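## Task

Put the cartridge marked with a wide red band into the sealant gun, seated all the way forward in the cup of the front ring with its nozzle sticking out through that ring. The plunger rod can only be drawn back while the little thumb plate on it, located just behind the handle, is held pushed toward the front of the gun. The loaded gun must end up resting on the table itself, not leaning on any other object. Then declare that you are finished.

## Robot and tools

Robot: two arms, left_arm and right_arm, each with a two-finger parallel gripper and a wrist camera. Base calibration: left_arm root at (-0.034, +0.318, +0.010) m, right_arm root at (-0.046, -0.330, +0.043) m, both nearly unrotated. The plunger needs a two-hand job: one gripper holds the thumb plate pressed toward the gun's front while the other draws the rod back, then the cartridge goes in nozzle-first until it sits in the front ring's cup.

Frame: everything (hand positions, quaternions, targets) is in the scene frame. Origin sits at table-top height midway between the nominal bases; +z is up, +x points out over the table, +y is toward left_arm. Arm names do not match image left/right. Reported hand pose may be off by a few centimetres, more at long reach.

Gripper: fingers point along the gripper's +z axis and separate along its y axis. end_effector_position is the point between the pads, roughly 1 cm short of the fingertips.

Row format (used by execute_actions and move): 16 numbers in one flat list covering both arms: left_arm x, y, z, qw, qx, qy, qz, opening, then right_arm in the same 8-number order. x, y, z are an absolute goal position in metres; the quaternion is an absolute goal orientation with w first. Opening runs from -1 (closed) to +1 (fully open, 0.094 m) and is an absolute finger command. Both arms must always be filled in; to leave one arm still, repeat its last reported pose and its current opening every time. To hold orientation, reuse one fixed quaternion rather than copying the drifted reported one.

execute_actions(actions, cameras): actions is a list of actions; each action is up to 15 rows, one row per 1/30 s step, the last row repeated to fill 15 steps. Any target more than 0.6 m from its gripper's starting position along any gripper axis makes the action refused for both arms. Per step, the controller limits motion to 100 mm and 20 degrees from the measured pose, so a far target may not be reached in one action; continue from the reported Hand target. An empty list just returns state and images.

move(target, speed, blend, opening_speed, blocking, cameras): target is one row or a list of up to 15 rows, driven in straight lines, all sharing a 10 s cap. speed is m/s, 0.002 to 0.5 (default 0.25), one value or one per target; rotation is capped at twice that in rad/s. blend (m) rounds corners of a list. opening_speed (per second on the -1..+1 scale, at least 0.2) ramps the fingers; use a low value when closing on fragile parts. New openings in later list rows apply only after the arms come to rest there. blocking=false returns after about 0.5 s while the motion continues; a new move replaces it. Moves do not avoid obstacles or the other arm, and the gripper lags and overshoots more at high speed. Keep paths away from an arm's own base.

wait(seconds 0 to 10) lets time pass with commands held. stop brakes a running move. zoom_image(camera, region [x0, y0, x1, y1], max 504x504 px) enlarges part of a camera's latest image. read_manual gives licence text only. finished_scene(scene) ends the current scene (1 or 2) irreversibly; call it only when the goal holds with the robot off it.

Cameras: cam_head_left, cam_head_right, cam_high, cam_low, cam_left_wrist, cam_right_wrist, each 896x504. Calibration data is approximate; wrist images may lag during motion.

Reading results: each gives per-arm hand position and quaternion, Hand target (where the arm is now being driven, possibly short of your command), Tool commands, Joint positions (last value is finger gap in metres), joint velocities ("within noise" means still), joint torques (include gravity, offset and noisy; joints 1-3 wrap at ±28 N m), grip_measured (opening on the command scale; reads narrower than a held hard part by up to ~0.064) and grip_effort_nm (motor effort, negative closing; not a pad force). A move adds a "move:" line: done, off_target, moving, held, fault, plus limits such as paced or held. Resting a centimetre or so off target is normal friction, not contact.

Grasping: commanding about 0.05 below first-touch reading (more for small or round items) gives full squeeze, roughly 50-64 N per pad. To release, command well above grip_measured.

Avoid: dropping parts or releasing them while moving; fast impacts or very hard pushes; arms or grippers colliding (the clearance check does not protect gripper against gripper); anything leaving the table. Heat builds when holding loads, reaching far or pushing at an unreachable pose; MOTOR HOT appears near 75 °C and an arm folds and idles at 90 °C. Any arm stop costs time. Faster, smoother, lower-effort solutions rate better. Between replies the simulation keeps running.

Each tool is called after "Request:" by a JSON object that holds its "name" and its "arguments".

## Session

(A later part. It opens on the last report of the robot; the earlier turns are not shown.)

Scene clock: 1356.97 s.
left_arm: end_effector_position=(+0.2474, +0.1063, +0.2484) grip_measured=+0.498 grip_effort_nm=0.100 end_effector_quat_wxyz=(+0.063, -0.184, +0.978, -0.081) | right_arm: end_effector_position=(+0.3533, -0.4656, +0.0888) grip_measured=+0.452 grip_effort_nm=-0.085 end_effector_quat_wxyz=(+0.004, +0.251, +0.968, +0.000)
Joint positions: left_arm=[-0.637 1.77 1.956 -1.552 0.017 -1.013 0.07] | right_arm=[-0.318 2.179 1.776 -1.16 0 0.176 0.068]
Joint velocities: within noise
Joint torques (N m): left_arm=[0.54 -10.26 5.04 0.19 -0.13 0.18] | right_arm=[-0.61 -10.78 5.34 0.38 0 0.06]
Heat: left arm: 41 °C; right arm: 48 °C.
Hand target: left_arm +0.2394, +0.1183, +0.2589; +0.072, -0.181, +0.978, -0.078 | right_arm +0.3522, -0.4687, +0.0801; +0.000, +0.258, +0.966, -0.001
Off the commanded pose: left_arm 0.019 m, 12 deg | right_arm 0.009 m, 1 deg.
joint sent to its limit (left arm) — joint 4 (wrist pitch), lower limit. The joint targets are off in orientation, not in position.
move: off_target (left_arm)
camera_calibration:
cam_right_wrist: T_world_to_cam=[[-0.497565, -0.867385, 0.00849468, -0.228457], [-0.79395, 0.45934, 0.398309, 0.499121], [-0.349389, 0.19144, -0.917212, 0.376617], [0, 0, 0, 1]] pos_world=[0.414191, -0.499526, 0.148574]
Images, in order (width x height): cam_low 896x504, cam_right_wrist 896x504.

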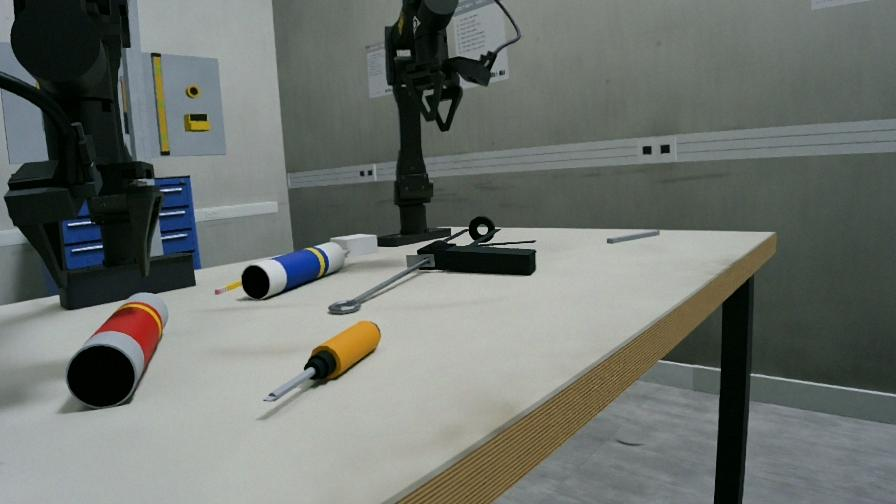

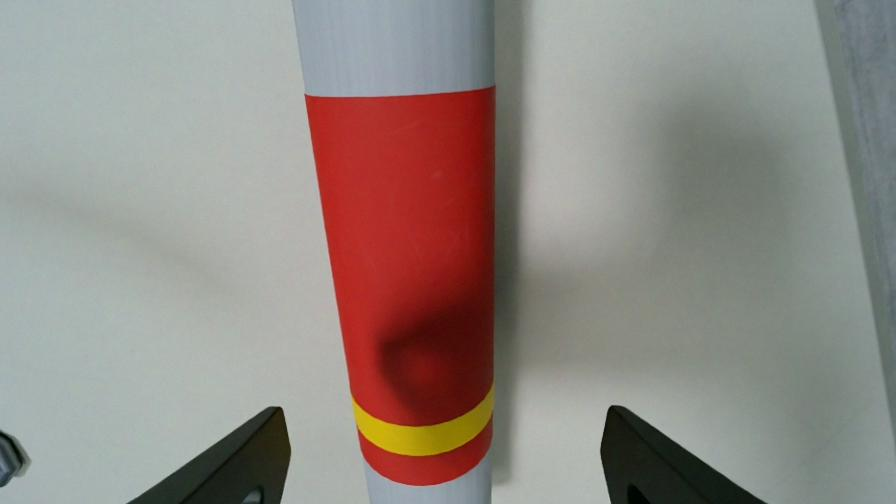

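Request:
{"name": "move", "arguments": {"target": [[0.24,0.12,0.26,0.0,-0.1822,0.9833,0.0,0.5,0.358,-0.460,0.055,0.0,0.2334,0.9724,0.0,0.45],[0.24,0.12,0.26,0.0,-0.1822,0.9833,0.0,0.5,0.358,-0.460,0.031,0.0,0.2334,0.9724,0.0,0.45]], "speed": 0.08, "cameras": ["cam_right_wrist","cam_low"]}}

Scene clock: 1388.17 s.
left_arm: end_effector_position=(+0.2474, +0.1063, +0.2484) grip_measured=+0.498 grip_effort_nm=0.100 end_effector_quat_wxyz=(+0.063, -0.184, +0.978, -0.081) | right_arm: end_effector_position=(+0.3585, -0.4580, +0.0388) grip_measured=+0.452 grip_effort_nm=-0.085 end_effector_quat_wxyz=(+0.003, +0.243, +0.970, +0.003)
Joint positions: left_arm=[-0.637 1.77 1.956 -1.552 0.017 -1.013 0.07] | right_arm=[-0.3 2.242 1.675 -0.999 -0.007 0.178 0.068]
Joint velocities: within noise
Joint torques (N m): left_arm=[0.81 -10.25 5.09 0.22 -0.13 0.17] | right_arm=[0.57 -11.19 5.3 0.39 0 -0.17]
Heat: left arm: 41 °C; right arm: 48 °C.
Hand target: left_arm +0.2398, +0.1189, +0.2589; +0.072, -0.182, +0.978, -0.078 | right_arm +0.3589, -0.4552, +0.0314; +0.000, +0.232, +0.973, +0.003
Off the commanded pose: left_arm 0.019 m, 12 deg | right_arm 0.008 m, 1 deg.
joint sent to its limit (left arm) — joint 4 (wrist pitch), lower limit. The joint targets are off in orientation, not in position.
move: off_target (left_arm)
camera_calibration:
cam_right_wrist: T_world_to_cam=[[-0.482818, -0.875715, 0.00304195, -0.227729], [-0.801193, 0.443128, 0.402153, 0.51467], [-0.35352, 0.191729, -0.915567, 0.332622], [0, 0, 0, 1]] pos_world=[0.419987, -0.491264, 0.0982548]
Images, in order (width x height): cam_low 896x504, cam_right_wrist 896x504.

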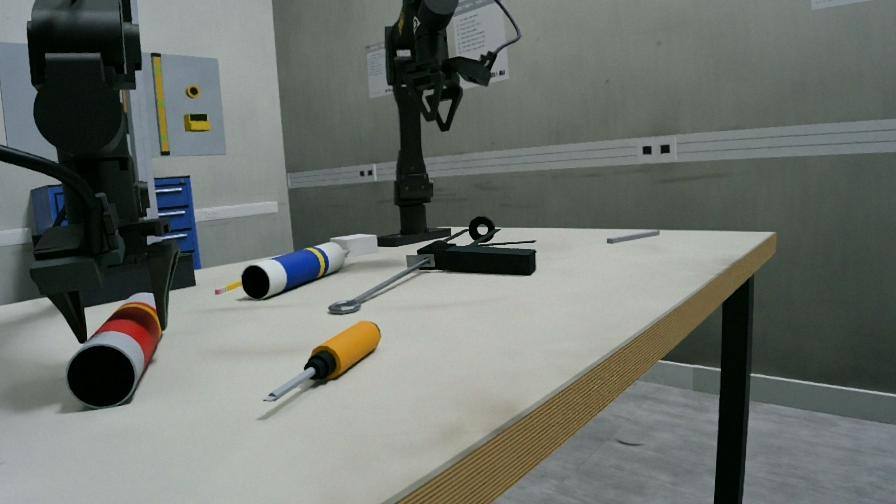

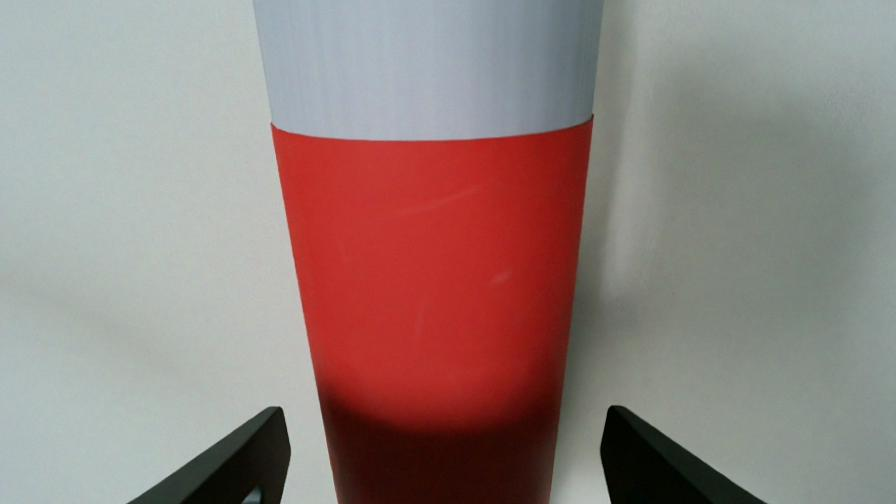

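Request:
{"name": "move", "arguments": {"target": [0.24,0.12,0.26,0.0,-0.1822,0.9833,0.0,0.5,0.358,-0.459,0.031,0.0,0.2334,0.9724,0.0,-0.12], "speed": 0.05, "opening_speed": 0.5, "cameras": ["cam_right_wrist","cam_low"]}}

Request:
{"name": "move", "arguments": {"target": [0.24,0.12,0.26,0.0,-0.1822,0.9833,0.0,0.5,0.350,-0.455,0.20,0.0,0.2334,0.9724,0.0,-0.12], "speed": 0.15, "cameras": ["cam_right_wrist","cam_low","cam_high"]}}

Scene clock: 1403.77 s.
left_arm: end_effector_position=(+0.2480, +0.1072, +0.2484) grip_measured=+0.498 grip_effort_nm=0.100 end_effector_quat_wxyz=(+0.063, -0.185, +0.977, -0.081) | right_arm: end_effector_position=(+0.3588, -0.4581, +0.0388) grip_measured=-0.032 grip_effort_nm=-1.009 end_effector_quat_wxyz=(+0.003, +0.243, +0.970, +0.003)
Joint positions: left_arm=[-0.634 1.77 1.956 -1.552 0.017 -1.013 0.07] | right_arm=[-0.3 2.242 1.675 -0.997 -0.007 0.178 0.045]
Joint velocities: within noise
Joint torques (N m): left_arm=[0.65 -10.13 5.15 0.23 -0.13 0.2] | right_arm=[-0.01 -11.14 5.37 0.38 0.04 -0.19]
Heat: left arm: 40 °C; right arm: 49 °C.
Hand target: left_arm +0.2403, +0.1195, +0.2589; +0.072, -0.183, +0.977, -0.078 | right_arm +0.3580, -0.4590, +0.0311; +0.000, +0.235, +0.972, +0.000
Off the commanded pose: left_arm 0.019 m, 12 deg | right_arm 0.008 m, 1 deg.
joint sent to its limit (left arm) — joint 4 (wrist pitch), lower limit. The joint targets are off in orientation, not in position.
move: off_target (left_arm)
camera_calibration:
cam_right_wrist: T_world_to_cam=[[-0.482822, -0.875714, 0.00275048, -0.227643], [-0.801779, 0.443317, 0.400774, 0.515362], [-0.352183, 0.191297, -0.916173, 0.33212], [0, 0, 0, 1]] pos_world=[0.420263, -0.491353, 0.098362]
Images, in order (width x height): cam_low 896x504, cam_right_wrist 896x504.

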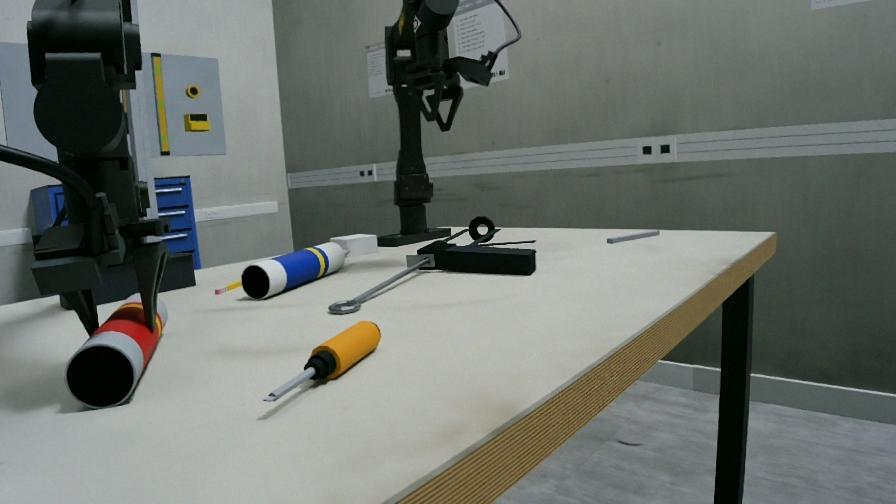

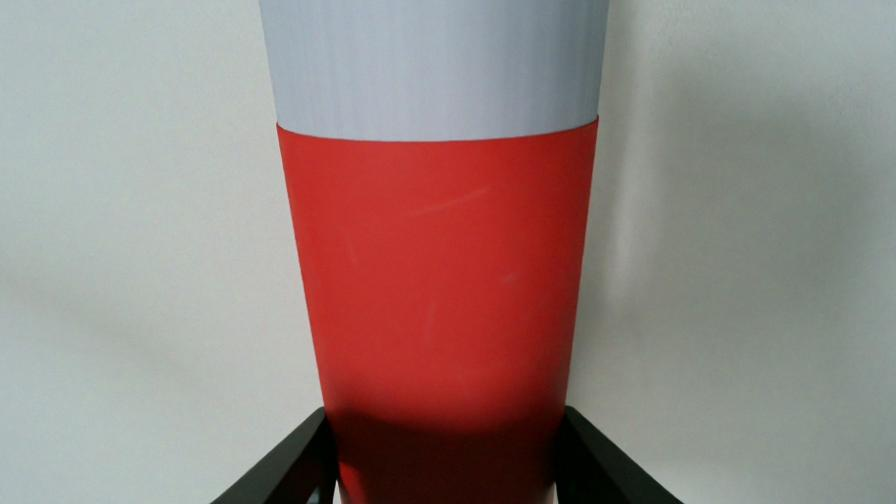

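Scene clock: 1405.80 s.
left_arm: end_effector_position=(+0.2480, +0.1072, +0.2484) grip_measured=+0.498 grip_effort_nm=0.105 end_effector_quat_wxyz=(+0.063, -0.185, +0.977, -0.081) | right_arm: end_effector_position=(+0.3503, -0.4581, +0.1744) grip_measured=-0.032 grip_effort_nm=-1.009 end_effector_quat_wxyz=(-0.014, +0.244, +0.970, +0.000)
Joint positions: left_arm=[-0.634 1.77 1.956 -1.552 0.017 -1.013 0.07] | right_arm=[-0.303 2.204 2.156 -1.552 0.001 0.178 0.045]
Joint velocities: within noise
Joint torques (N m): left_arm=[0.68 -10.09 5.24 0.28 -0.13 0.2] | right_arm=[0.27 -15.66 8.69 -0.1 0.05 -0.17]
Heat: left arm: 40 °C; right arm: 50 °C.
Hand target: left_arm +0.2403, +0.1195, +0.2589; +0.072, -0.183, +0.977, -0.078 | right_arm +0.3501, -0.4578, +0.1990; +0.012, +0.235, +0.972, -0.005
Off the commanded pose: left_arm 0.019 m, 12 deg | right_arm 0.026 m, 2 deg.
joint sent to its limit (left arm) — joint 4 (wrist pitch), lower limit. The joint targets are off in orientation, not in position.
joint sent to its limit (right arm) — joint 4 (wrist pitch), lower limit. The joint targets still meet the commanded pose.
move: off_target (left_arm, right_arm)
camera_calibration:
cam_right_wrist: T_world_to_cam=[[-0.485077, -0.874307, 0.0169781, -0.2332], [-0.785516, 0.444182, 0.430891, 0.443614], [-0.384272, 0.195679, -0.902244, 0.464217], [0, 0, 0, 1]] pos_world=[0.413731, -0.491771, 0.231647]
Images, in order (width x height): cam_high 896x504, cam_low 896x504, cam_right_wrist 896x504.

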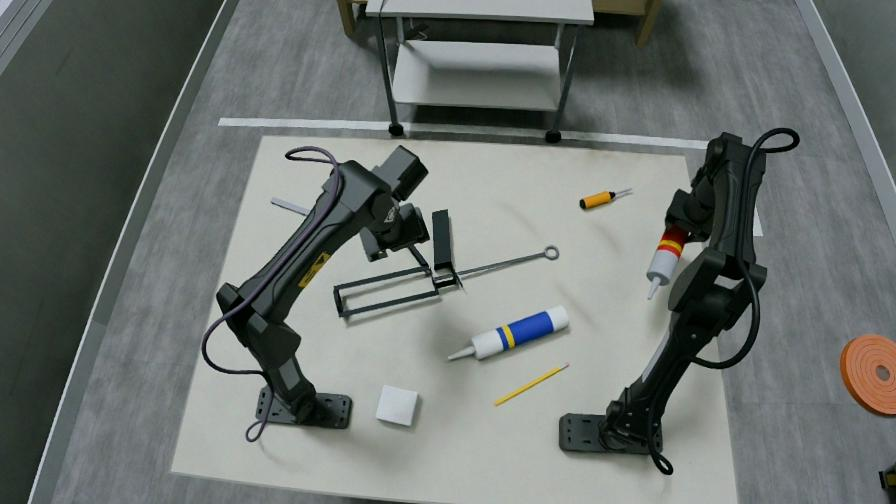

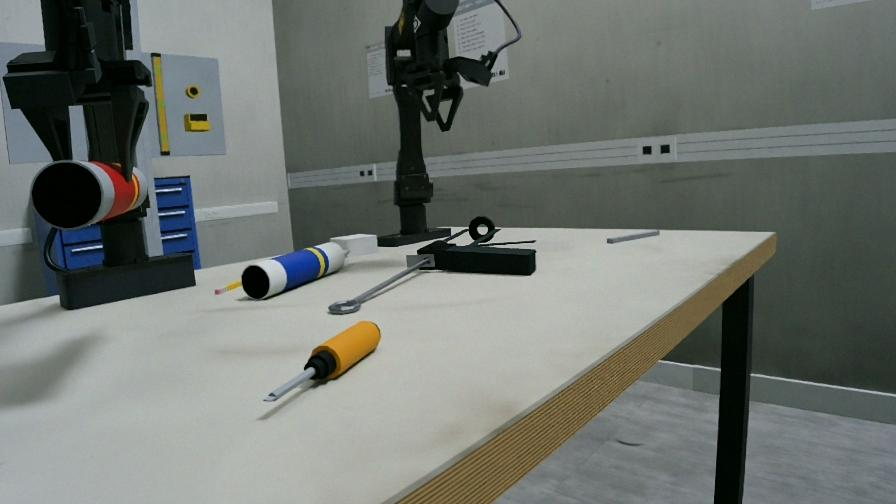

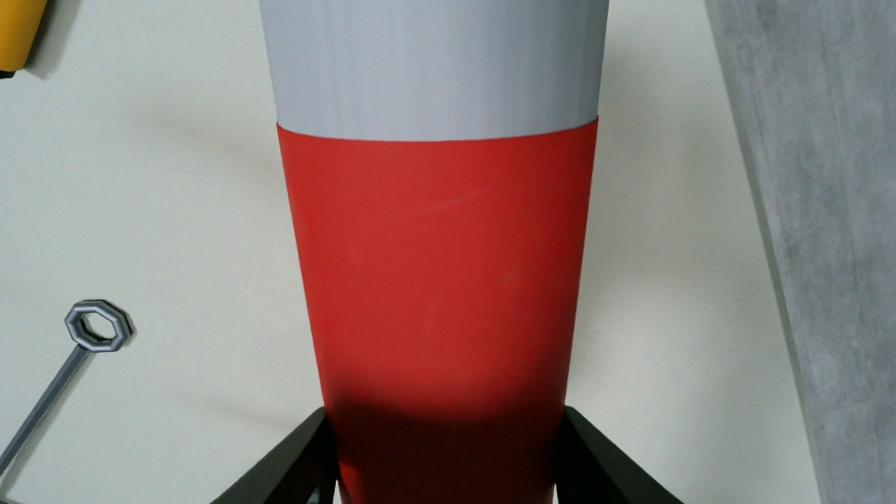

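Request:
{"name": "move", "arguments": {"target": [[0.20,0.28,0.25,0.0,-0.1822,0.9833,0.0,0.5,0.32,-0.33,0.18,0.0,0.35,0.9367,0.0,-0.12],[0.20,0.28,0.25,0.0,-0.1822,0.9833,0.0,0.5,0.25,-0.16,0.17,0.0,0.454,0.891,0.0,-0.12]], "speed": 0.15, "blend": 0.03, "cameras": ["cam_right_wrist","cam_low","cam_high","cam_left_wrist"]}}

Scene clock: 1439.73 s.
left_arm: end_effector_position=(+0.2107, +0.2757, +0.2469) grip_measured=+0.498 grip_effort_nm=0.100 end_effector_quat_wxyz=(+0.087, -0.189, +0.977, -0.042) | right_arm: end_effector_position=(+0.2475, -0.1603, +0.1563) grip_measured=-0.032 grip_effort_nm=-1.009 end_effector_quat_wxyz=(-0.017, +0.444, +0.896, -0.019)
Joint positions: left_arm=[-0.16 1.383 1.563 -1.558 0.019 -0.547 0.07] | right_arm=[0.53 1.875 1.6 -1.345 -0.007 1.437 0.045]
Joint velocities: within noise
Joint torques (N m): left_arm=[0.43 -5.82 5.14 0.26 -0.11 0.14] | right_arm=[-0.08 -12.77 6.34 0.12 0.09 0.14]
Heat: left arm: 40 °C; right arm: 53 °C.
Hand target: left_arm +0.2014, +0.2802, +0.2500; +0.088, -0.185, +0.978, -0.037 | right_arm +0.2496, -0.1617, +0.1702; +0.001, +0.451, +0.892, -0.002
Off the commanded pose: left_arm 0.012 m, 11 deg | right_arm 0.014 m, 3 deg.
joint sent to its limit (left arm) — joint 4 (wrist pitch), lower limit. The joint targets are off in orientation, not in position.
move: off_target (left_arm, right_arm)
camera_calibration:
cam_left_wrist: T_world_to_cam=[[0.372784, -0.921418, 0.109637, 0.147192], [-0.889663, -0.321336, 0.324412, 0.230964], [-0.263689, -0.218476, -0.939541, 0.436377], [0, 0, 0, 1]] pos_world=[0.265677, 0.30518, 0.318928]
cam_right_wrist: T_world_to_cam=[[-0.802047, -0.594286, 0.0595368, 0.0943147], [-0.521215, 0.745116, 0.416099, 0.223538], [-0.291643, 0.302699, -0.907368, 0.345093], [0, 0, 0, 1]] pos_world=[0.2928, -0.214971, 0.214497]
Images, in order (width x height): cam_high 896x504, cam_low 896x504, cam_left_wrist 896x504, cam_right_wrist 896x504.

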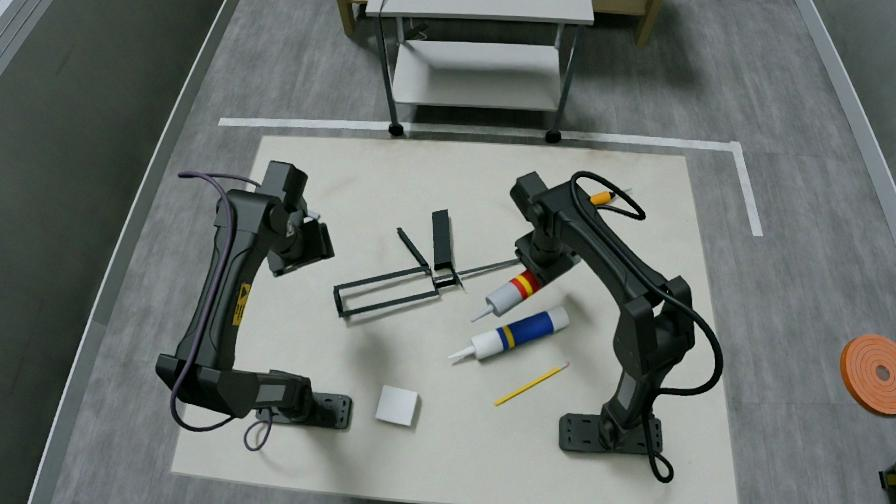

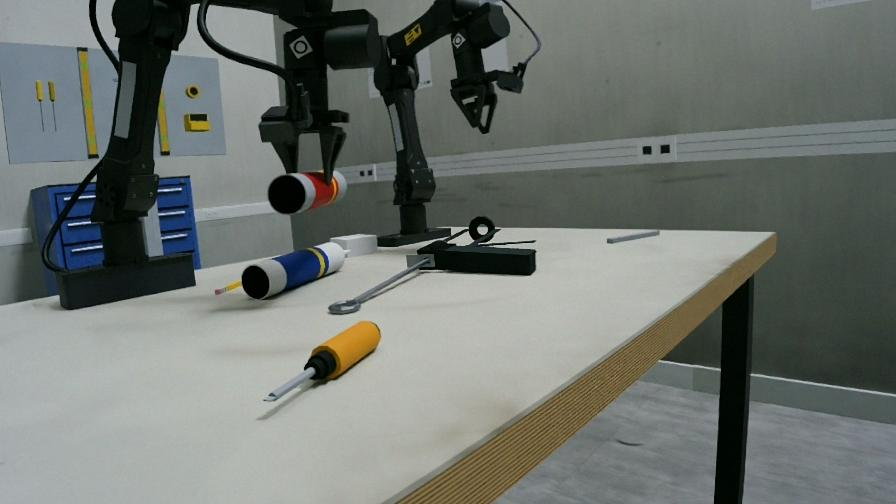

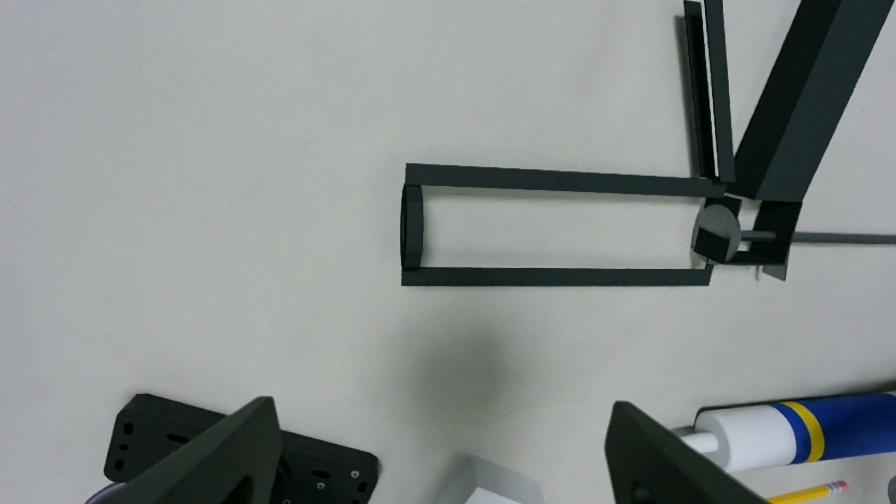

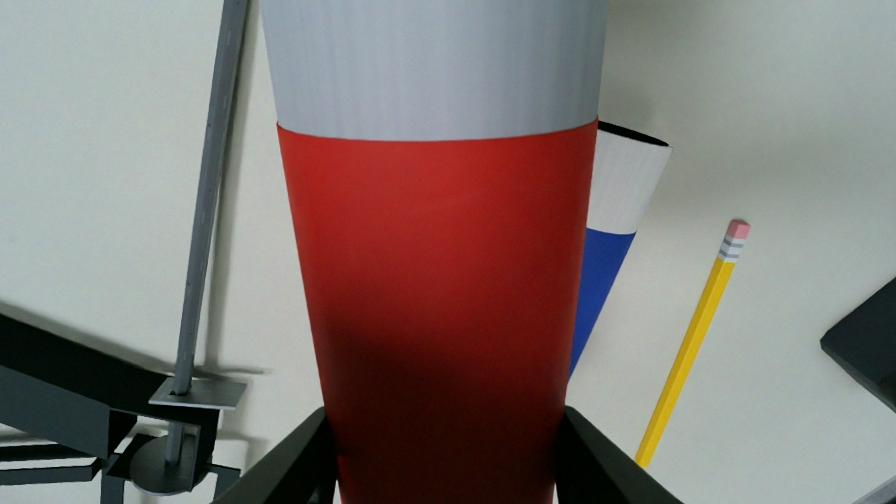

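Request:
{"name": "move", "arguments": {"target": [[0.20,0.28,0.25,0.0,-0.1822,0.9833,0.0,0.5,0.207,-0.063,0.15,0.0,0.515,0.8572,0.0,-0.12],[0.20,0.28,0.25,0.0,-0.1822,0.9833,0.0,0.5,0.207,-0.063,0.07,0.0,0.515,0.8572,0.0,-0.12]], "speed": 0.12, "cameras": ["cam_right_wrist","cam_low","cam_high","cam_head_right"]}}

Scene clock: 1454.80 s.
left_arm: end_effector_position=(+0.2107, +0.2757, +0.2469) grip_measured=+0.498 grip_effort_nm=0.100 end_effector_quat_wxyz=(+0.087, -0.189, +0.977, -0.042) | right_arm: end_effector_position=(+0.2054, -0.0650, +0.0676) grip_measured=-0.032 grip_effort_nm=-1.004 end_effector_quat_wxyz=(-0.003, +0.509, +0.861, -0.006)
Joint positions: left_arm=[-0.16 1.383 1.563 -1.558 0.019 -0.547 0.07] | right_arm=[0.82 2.004 1.42 -1 -0.003 1.876 0.045]
Joint velocities: within noise
Joint torques (N m): left_arm=[-0.18 -5.86 4.82 0.26 -0.15 0.13] | right_arm=[0.03 -10.65 5.9 0.22 0.07 0.13]
Heat: left arm: 37 °C; right arm: 51 °C.
Hand target: left_arm +0.2006, +0.2799, +0.2491; +0.088, -0.183, +0.979, -0.033 | right_arm +0.2075, -0.0646, +0.0697; +0.002, +0.516, +0.857, -0.001
Off the commanded pose: left_arm 0.012 m, 11 deg | right_arm 0.003 m, 1 deg.
joint sent to its limit (left arm) — joint 4 (wrist pitch), lower limit. The joint targets are off in orientation, not in position.
move: off_target (left_arm)
camera_calibration:
cam_right_wrist: T_world_to_cam=[[-0.882739, -0.469235, 0.0243077, 0.149565], [-0.420567, 0.812133, 0.40443, 0.151922], [-0.209514, 0.346783, -0.914246, 0.209993], [0, 0, 0, 1]] pos_world=[0.239916, -0.126022, 0.126908]
Images, in order (width x height): cam_head_right 896x504, cam_high 896x504, cam_low 896x504, cam_right_wrist 896x504.

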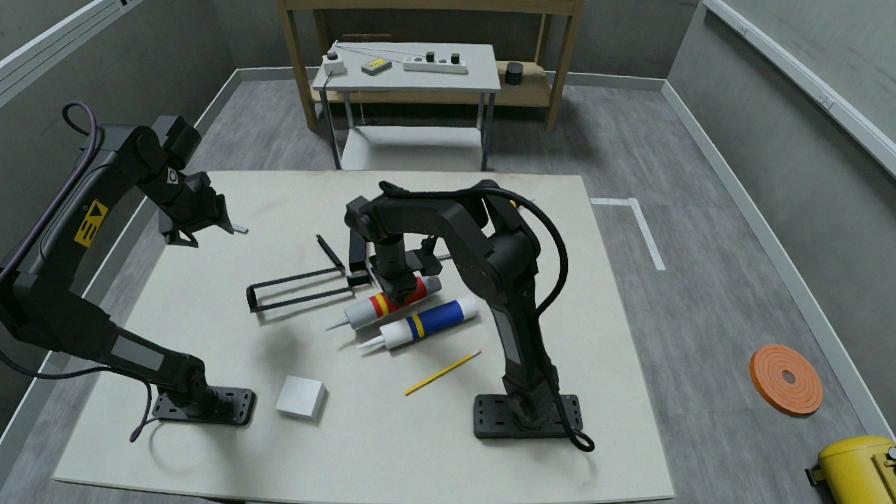

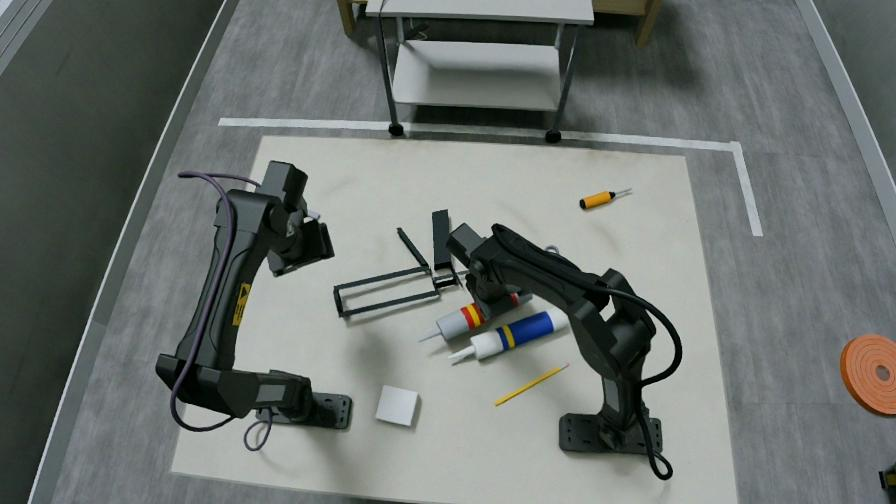

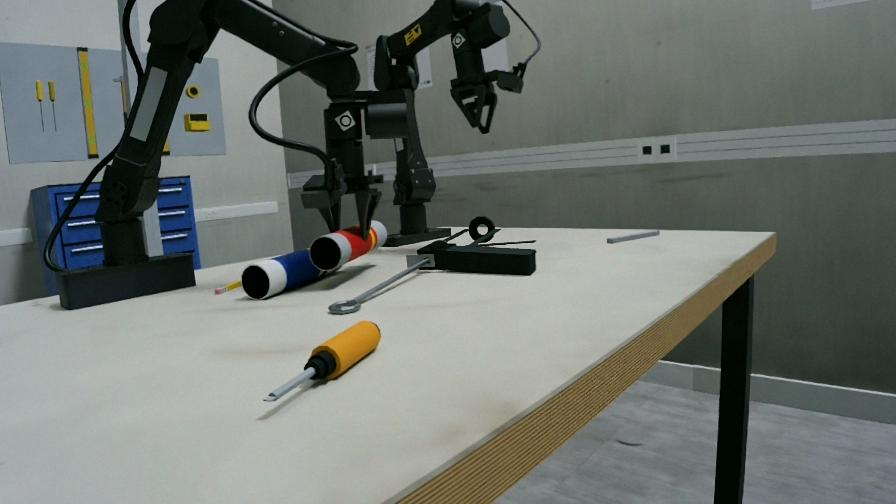

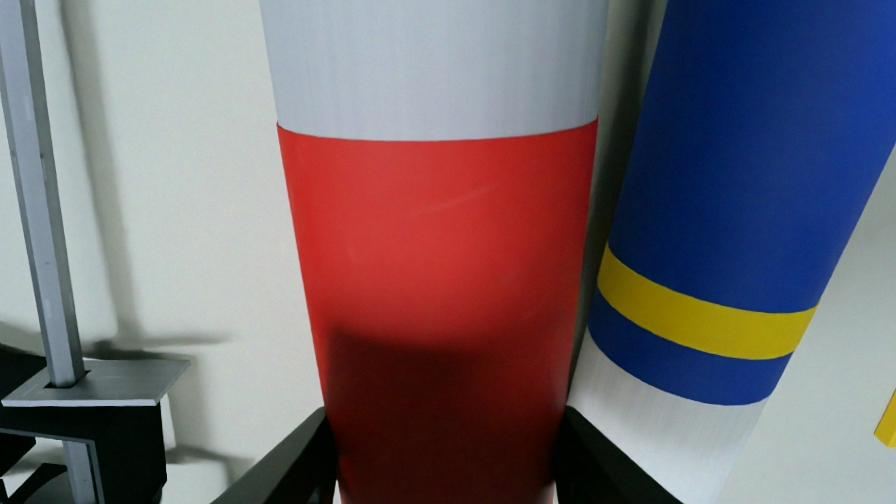

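Request:
{"name": "move", "arguments": {"target": [0.20,0.28,0.25,0.0,-0.1822,0.9833,0.0,0.5,0.223,-0.056,0.07,0.0,0.515,0.8572,0.0,-0.12], "speed": 0.08, "cameras": ["cam_right_wrist","cam_low","cam_high"]}}

Request:
{"name": "zoom_image", "arguments": {"camera": "cam_high", "region": [320, 180, 600, 400]}}

Scene clock: 1511.17 s.
left_arm: end_effector_position=(+0.2107, +0.2757, +0.2469) grip_measured=+0.498 grip_effort_nm=0.110 end_effector_quat_wxyz=(+0.087, -0.189, +0.977, -0.042) | right_arm: end_effector_position=(+0.2123, -0.0578, +0.0603) grip_measured=-0.032 grip_effort_nm=-1.009 end_effector_quat_wxyz=(-0.004, +0.509, +0.861, -0.009)
Joint positions: left_arm=[-0.16 1.383 1.563 -1.558 0.019 -0.547 0.07] | right_arm=[0.82 2.055 1.465 -1 -0.003 1.876 0.045]
Joint velocities: within noise
Joint torques (N m): left_arm=[-0.34 -6.02 4.77 0.25 -0.15 0.17] | right_arm=[-0.66 -10.48 9.57 -0.08 0.02 -0.05]
Heat: left arm: 35 °C; right arm: 45 °C.
Hand target: left_arm +0.2006, +0.2799, +0.2491; +0.088, -0.183, +0.979, -0.033 | right_arm +0.2203, -0.0545, +0.0693; +0.000, +0.512, +0.859, -0.001
Off the commanded pose: left_arm 0.012 m, 11 deg | right_arm 0.015 m, 1 deg.
joint sent to its limit (left arm) — joint 4 (wrist pitch), lower limit. The joint targets are off in orientation, not in position.
move: off_target (left_arm, right_arm)
camera_calibration:
cam_right_wrist: T_world_to_cam=[[-0.882623, -0.469115, 0.0301328, 0.158801], [-0.418854, 0.813921, 0.402608, 0.151806], [-0.213395, 0.34273, -0.914877, 0.202855], [0, 0, 0, 1]] pos_world=[0.247035, -0.118587, 0.119684]
Images, in order (width x height): cam_high 896x504, cam_low 896x504, cam_right_wrist 896x504.

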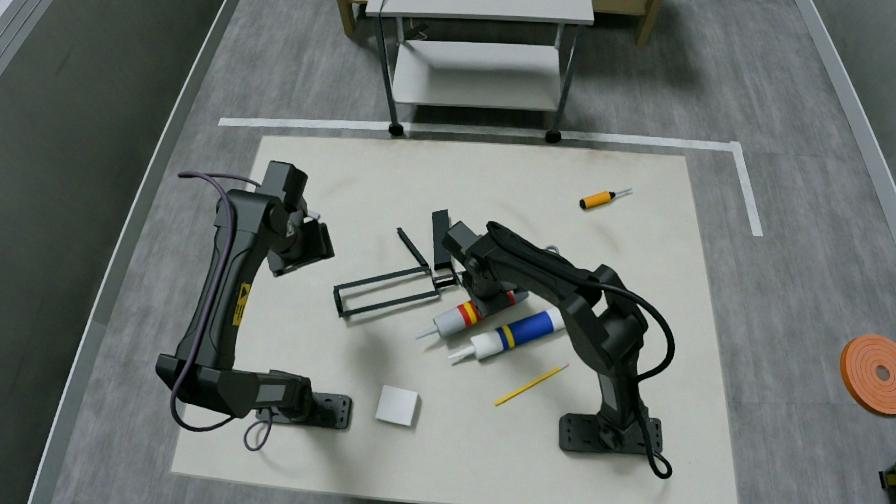

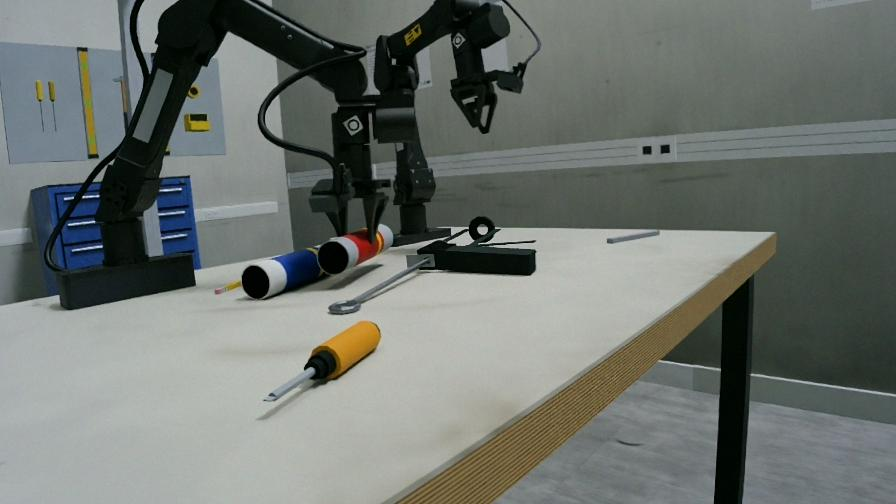

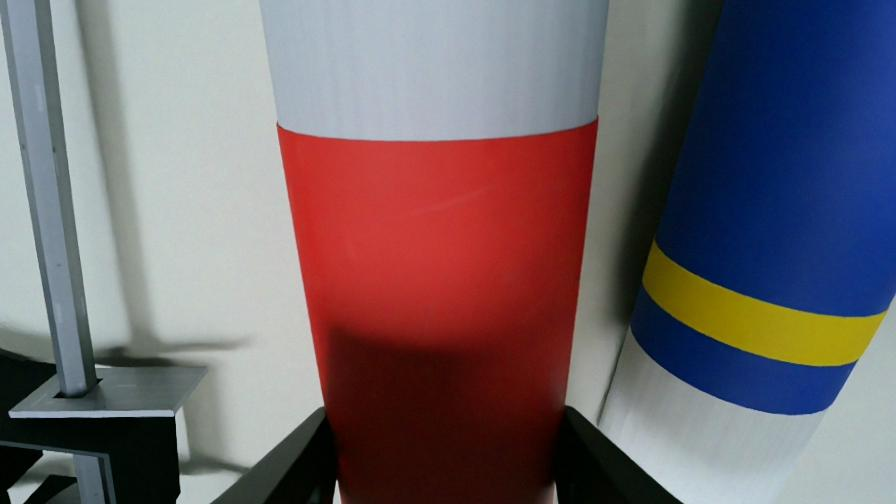

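Scaled by 1.800 from the camera's 896x504 image, which has a finer 1280x720 frame.

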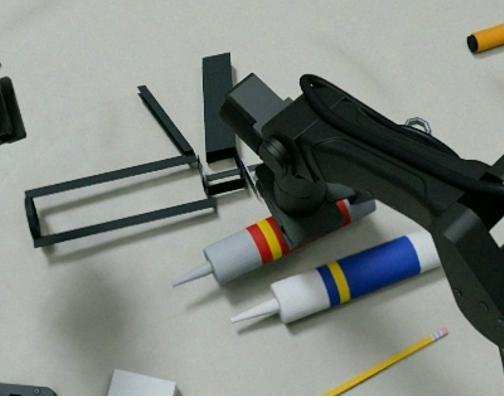

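Request:
{"name": "move", "arguments": {"target": [0.20,0.28,0.25,0.0,-0.1822,0.9833,0.0,0.5,0.232,-0.058,0.065,0.0,0.515,0.8572,0.0,-0.12], "speed": 0.08, "cameras": ["cam_right_wrist"]}}

Scene clock: 1519.40 s.
left_arm: end_effector_position=(+0.2107, +0.2757, +0.2469) grip_measured=+0.498 grip_effort_nm=0.105 end_effector_quat_wxyz=(+0.087, -0.189, +0.977, -0.042) | right_arm: end_effector_position=(+0.2248, -0.0648, +0.0563) grip_measured=-0.032 grip_effort_nm=-1.009 end_effector_quat_wxyz=(-0.005, +0.525, +0.851, -0.011)
Joint positions: left_arm=[-0.16 1.383 1.563 -1.558 0.019 -0.547 0.07] | right_arm=[0.783 2.078 1.483 -1 -0.003 1.876 0.045]
Joint velocities: within noise
Joint torques (N m): left_arm=[-0.29 -5.94 4.67 0.25 -0.15 0.16] | right_arm=[-0.61 -10.66 9.52 -0.01 0.02 -0.17]
Heat: left arm: 35 °C; right arm: 45 °C.
Hand target: left_arm +0.2006, +0.2799, +0.2491; +0.088, -0.183, +0.979, -0.033 | right_arm +0.2342, -0.0603, +0.0652; +0.000, +0.522, +0.853, +0.001
Off the commanded pose: left_arm 0.012 m, 11 deg | right_arm 0.013 m, 2 deg.
joint sent to its limit (left arm) — joint 4 (wrist pitch), lower limit. The joint targets are off in orientation, not in position.
move: off_target (left_arm, right_arm)
camera_calibration:
cam_right_wrist: T_world_to_cam=[[-0.899185, -0.436206, 0.0345009, 0.172313], [-0.387285, 0.830075, 0.401231, 0.158409], [-0.203658, 0.347419, -0.915327, 0.20247], [0, 0, 0, 1]] pos_world=[0.257525, -0.12667, 0.115822]
Images, in order (width x height): cam_right_wrist 896x504.

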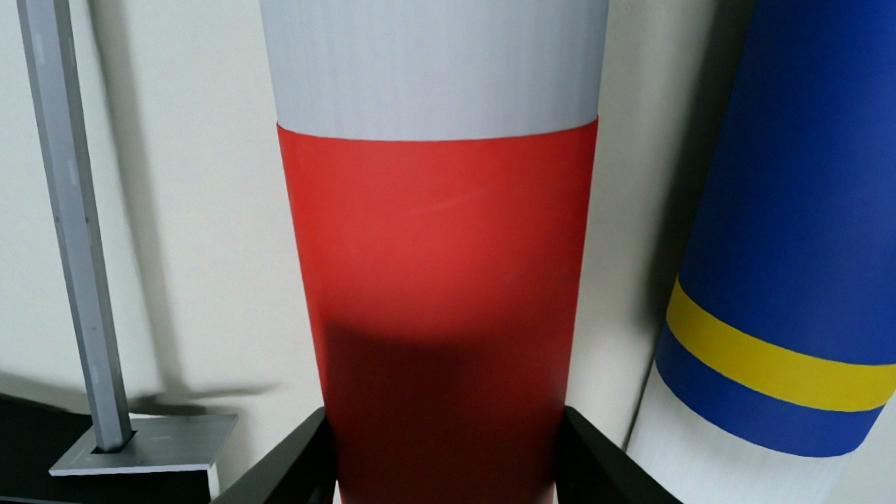

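Request:
{"name": "move", "arguments": {"target": [0.20,0.28,0.25,0.0,-0.1822,0.9833,0.0,0.5,0.232,-0.058,0.042,0.0,0.515,0.8572,0.0,-0.12], "speed": 0.05, "cameras": ["cam_low"]}}

Request:
{"name": "zoom_image", "arguments": {"camera": "cam_low", "region": [200, 180, 500, 350]}}

Scene clock: 1531.53 s.
left_arm: end_effector_position=(+0.2107, +0.2757, +0.2469) grip_measured=+0.498 grip_effort_nm=0.095 end_effector_quat_wxyz=(+0.087, -0.189, +0.977, -0.042) | right_arm: end_effector_position=(+0.2324, -0.0575, +0.0444) grip_measured=-0.033 grip_effort_nm=-1.009 end_effector_quat_wxyz=(-0.002, +0.523, +0.852, +0.001)
Joint positions: left_arm=[-0.16 1.383 1.563 -1.558 0.019 -0.547 0.07] | right_arm=[0.783 2.11 1.483 -0.943 -0.003 1.871 0.045]
Joint velocities: within noise
Joint torques (N m): left_arm=[-0.36 -5.98 4.79 0.26 -0.16 0.16] | right_arm=[0.09 -10.95 5.26 0.27 0.02 -0.18]
Heat: left arm: 34 °C; right arm: 46 °C.
Hand target: left_arm +0.2006, +0.2799, +0.2491; +0.088, -0.183, +0.979, -0.033 | right_arm +0.2318, -0.0583, +0.0422; +0.000, +0.516, +0.857, +0.000
Off the commanded pose: left_arm 0.012 m, 11 deg | right_arm 0.003 m, 1 deg.
joint sent to its limit (left arm) — joint 4 (wrist pitch), lower limit. The joint targets are off in orientation, not in position.
move: off_target (left_arm)
Images, in order (width x height): cam_low 896x504.

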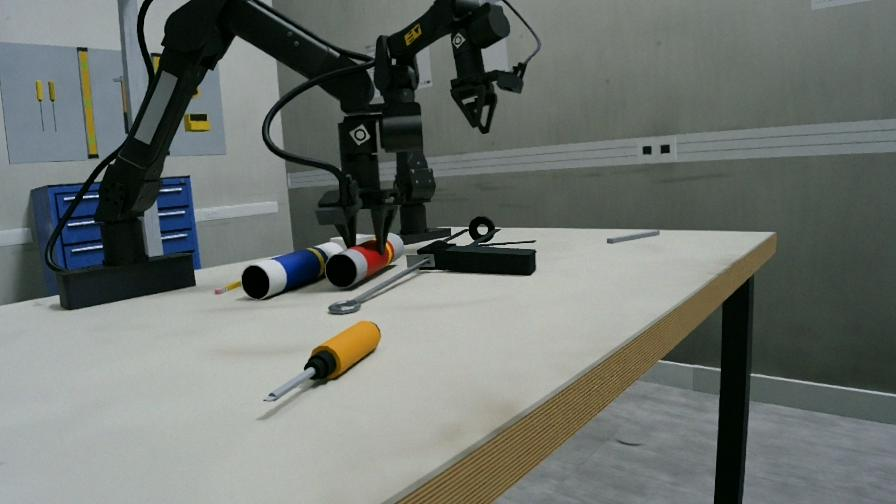

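Scaled by 1.680 from the camera's 896x504 image, which has a finer 1280x720 frame.

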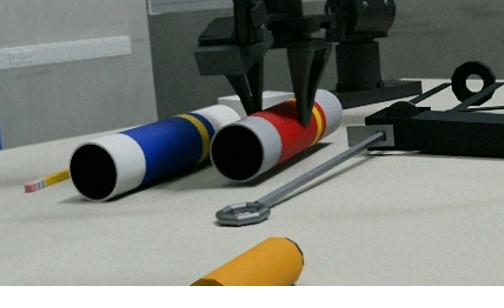

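Request:
{"name": "move", "arguments": {"target": [0.20,0.28,0.25,0.0,-0.1822,0.9833,0.0,0.5,0.230,-0.058,0.033,0.0,0.515,0.8572,0.0,-0.12], "speed": 0.04, "cameras": []}}

Request:
{"name": "move", "arguments": {"target": [0.20,0.28,0.25,0.0,-0.1822,0.9833,0.0,0.5,0.230,-0.058,0.033,0.0,0.515,0.8572,0.0,0.25], "speed": 0.04, "opening_speed": 0.4, "cameras": ["cam_right_wrist","cam_low"]}}

Scene clock: 1543.27 s.
left_arm: end_effector_position=(+0.2107, +0.2757, +0.2469) grip_measured=+0.498 grip_effort_nm=0.095 end_effector_quat_wxyz=(+0.087, -0.189, +0.977, -0.042) | right_arm: end_effector_position=(+0.2310, -0.0589, +0.0384) grip_measured=-0.033 grip_effort_nm=-1.009 end_effector_quat_wxyz=(-0.002, +0.522, +0.853, -0.001)
Joint positions: left_arm=[-0.16 1.383 1.563 -1.558 0.019 -0.547 0.07] | right_arm=[0.783 2.115 1.465 -0.923 -0.003 1.87 0.045]
Joint velocities: within noise
Joint torques (N m): left_arm=[-0.23 -5.93 4.75 0.26 -0.15 0.16] | right_arm=[0.43 -10.54 4.81 0.43 0.02 -0.16]
Heat: left arm: 34 °C; right arm: 46 °C.
Hand target: left_arm +0.2006, +0.2799, +0.2491; +0.088, -0.183, +0.979, -0.033 | right_arm +0.2301, -0.0579, +0.0333; +0.000, +0.515, +0.857, +0.000
Off the commanded pose: left_arm 0.012 m, 11 deg | right_arm 0.006 m, 1 deg.
joint sent to its limit (left arm) — joint 4 (wrist pitch), lower limit. The joint targets are off in orientation, not in position.
move: off_target (left_arm)
No camera images: "cameras" was empty.

Scene clock: 1546.13 s.
left_arm: end_effector_position=(+0.2107, +0.2757, +0.2469) grip_measured=+0.498 grip_effort_nm=0.105 end_effector_quat_wxyz=(+0.087, -0.189, +0.977, -0.042) | right_arm: end_effector_position=(+0.2334, -0.0565, +0.0385) grip_measured=+0.248 grip_effort_nm=0.139 end_effector_quat_wxyz=(+0.000, +0.522, +0.853, +0.006)
Joint positions: left_arm=[-0.16 1.383 1.563 -1.558 0.019 -0.547 0.07] | right_arm=[0.783 2.115 1.465 -0.91 -0.003 1.87 0.059]
Joint velocities: within noise
Joint torques (N m): left_arm=[-0.23 -6.04 4.78 0.26 -0.17 0.14] | right_arm=[0.4 -10.58 4.75 0.31 0.02 -0.15]
Heat: left arm: 34 °C; right arm: 45 °C.
Hand target: left_arm +0.2006, +0.2799, +0.2491; +0.088, -0.183, +0.979, -0.033 | right_arm +0.2301, -0.0580, +0.0331; +0.000, +0.515, +0.857, +0.000
Off the commanded pose: left_arm 0.012 m, 11 deg | right_arm 0.007 m, 1 deg.
joint sent to its limit (left arm) — joint 4 (wrist pitch), lower limit. The joint targets are off in orientation, not in position.
move: off_target (left_arm)
camera_calibration:
cam_right_wrist: T_world_to_cam=[[-0.896939, -0.442154, 0.000959321, 0.18473], [-0.402627, 0.817648, 0.411513, 0.164465], [-0.182736, 0.368716, -0.911403, 0.181141], [0, 0, 0, 1]] pos_world=[0.265011, -0.119585, 0.0972362]
Images, in order (width x height): cam_low 896x504, cam_right_wrist 896x504.

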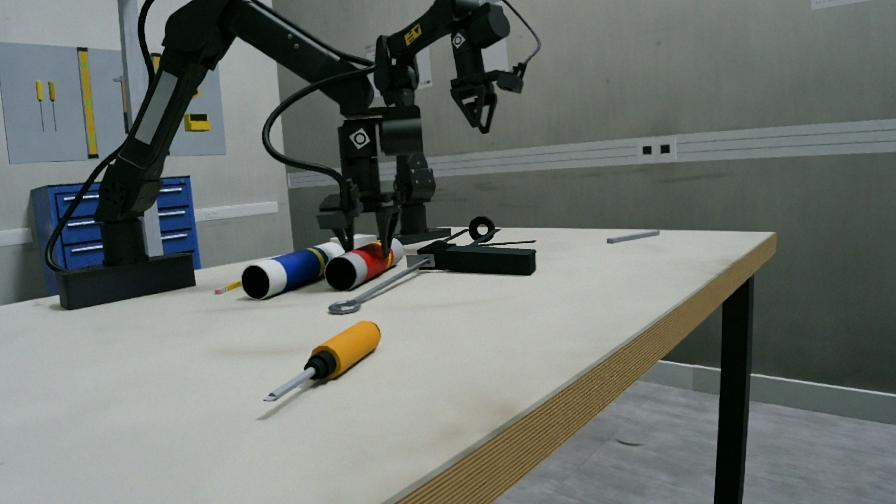

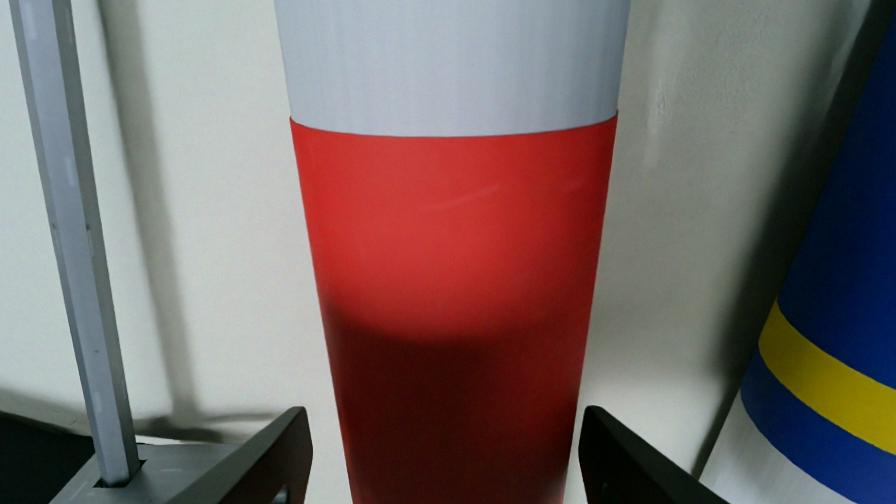

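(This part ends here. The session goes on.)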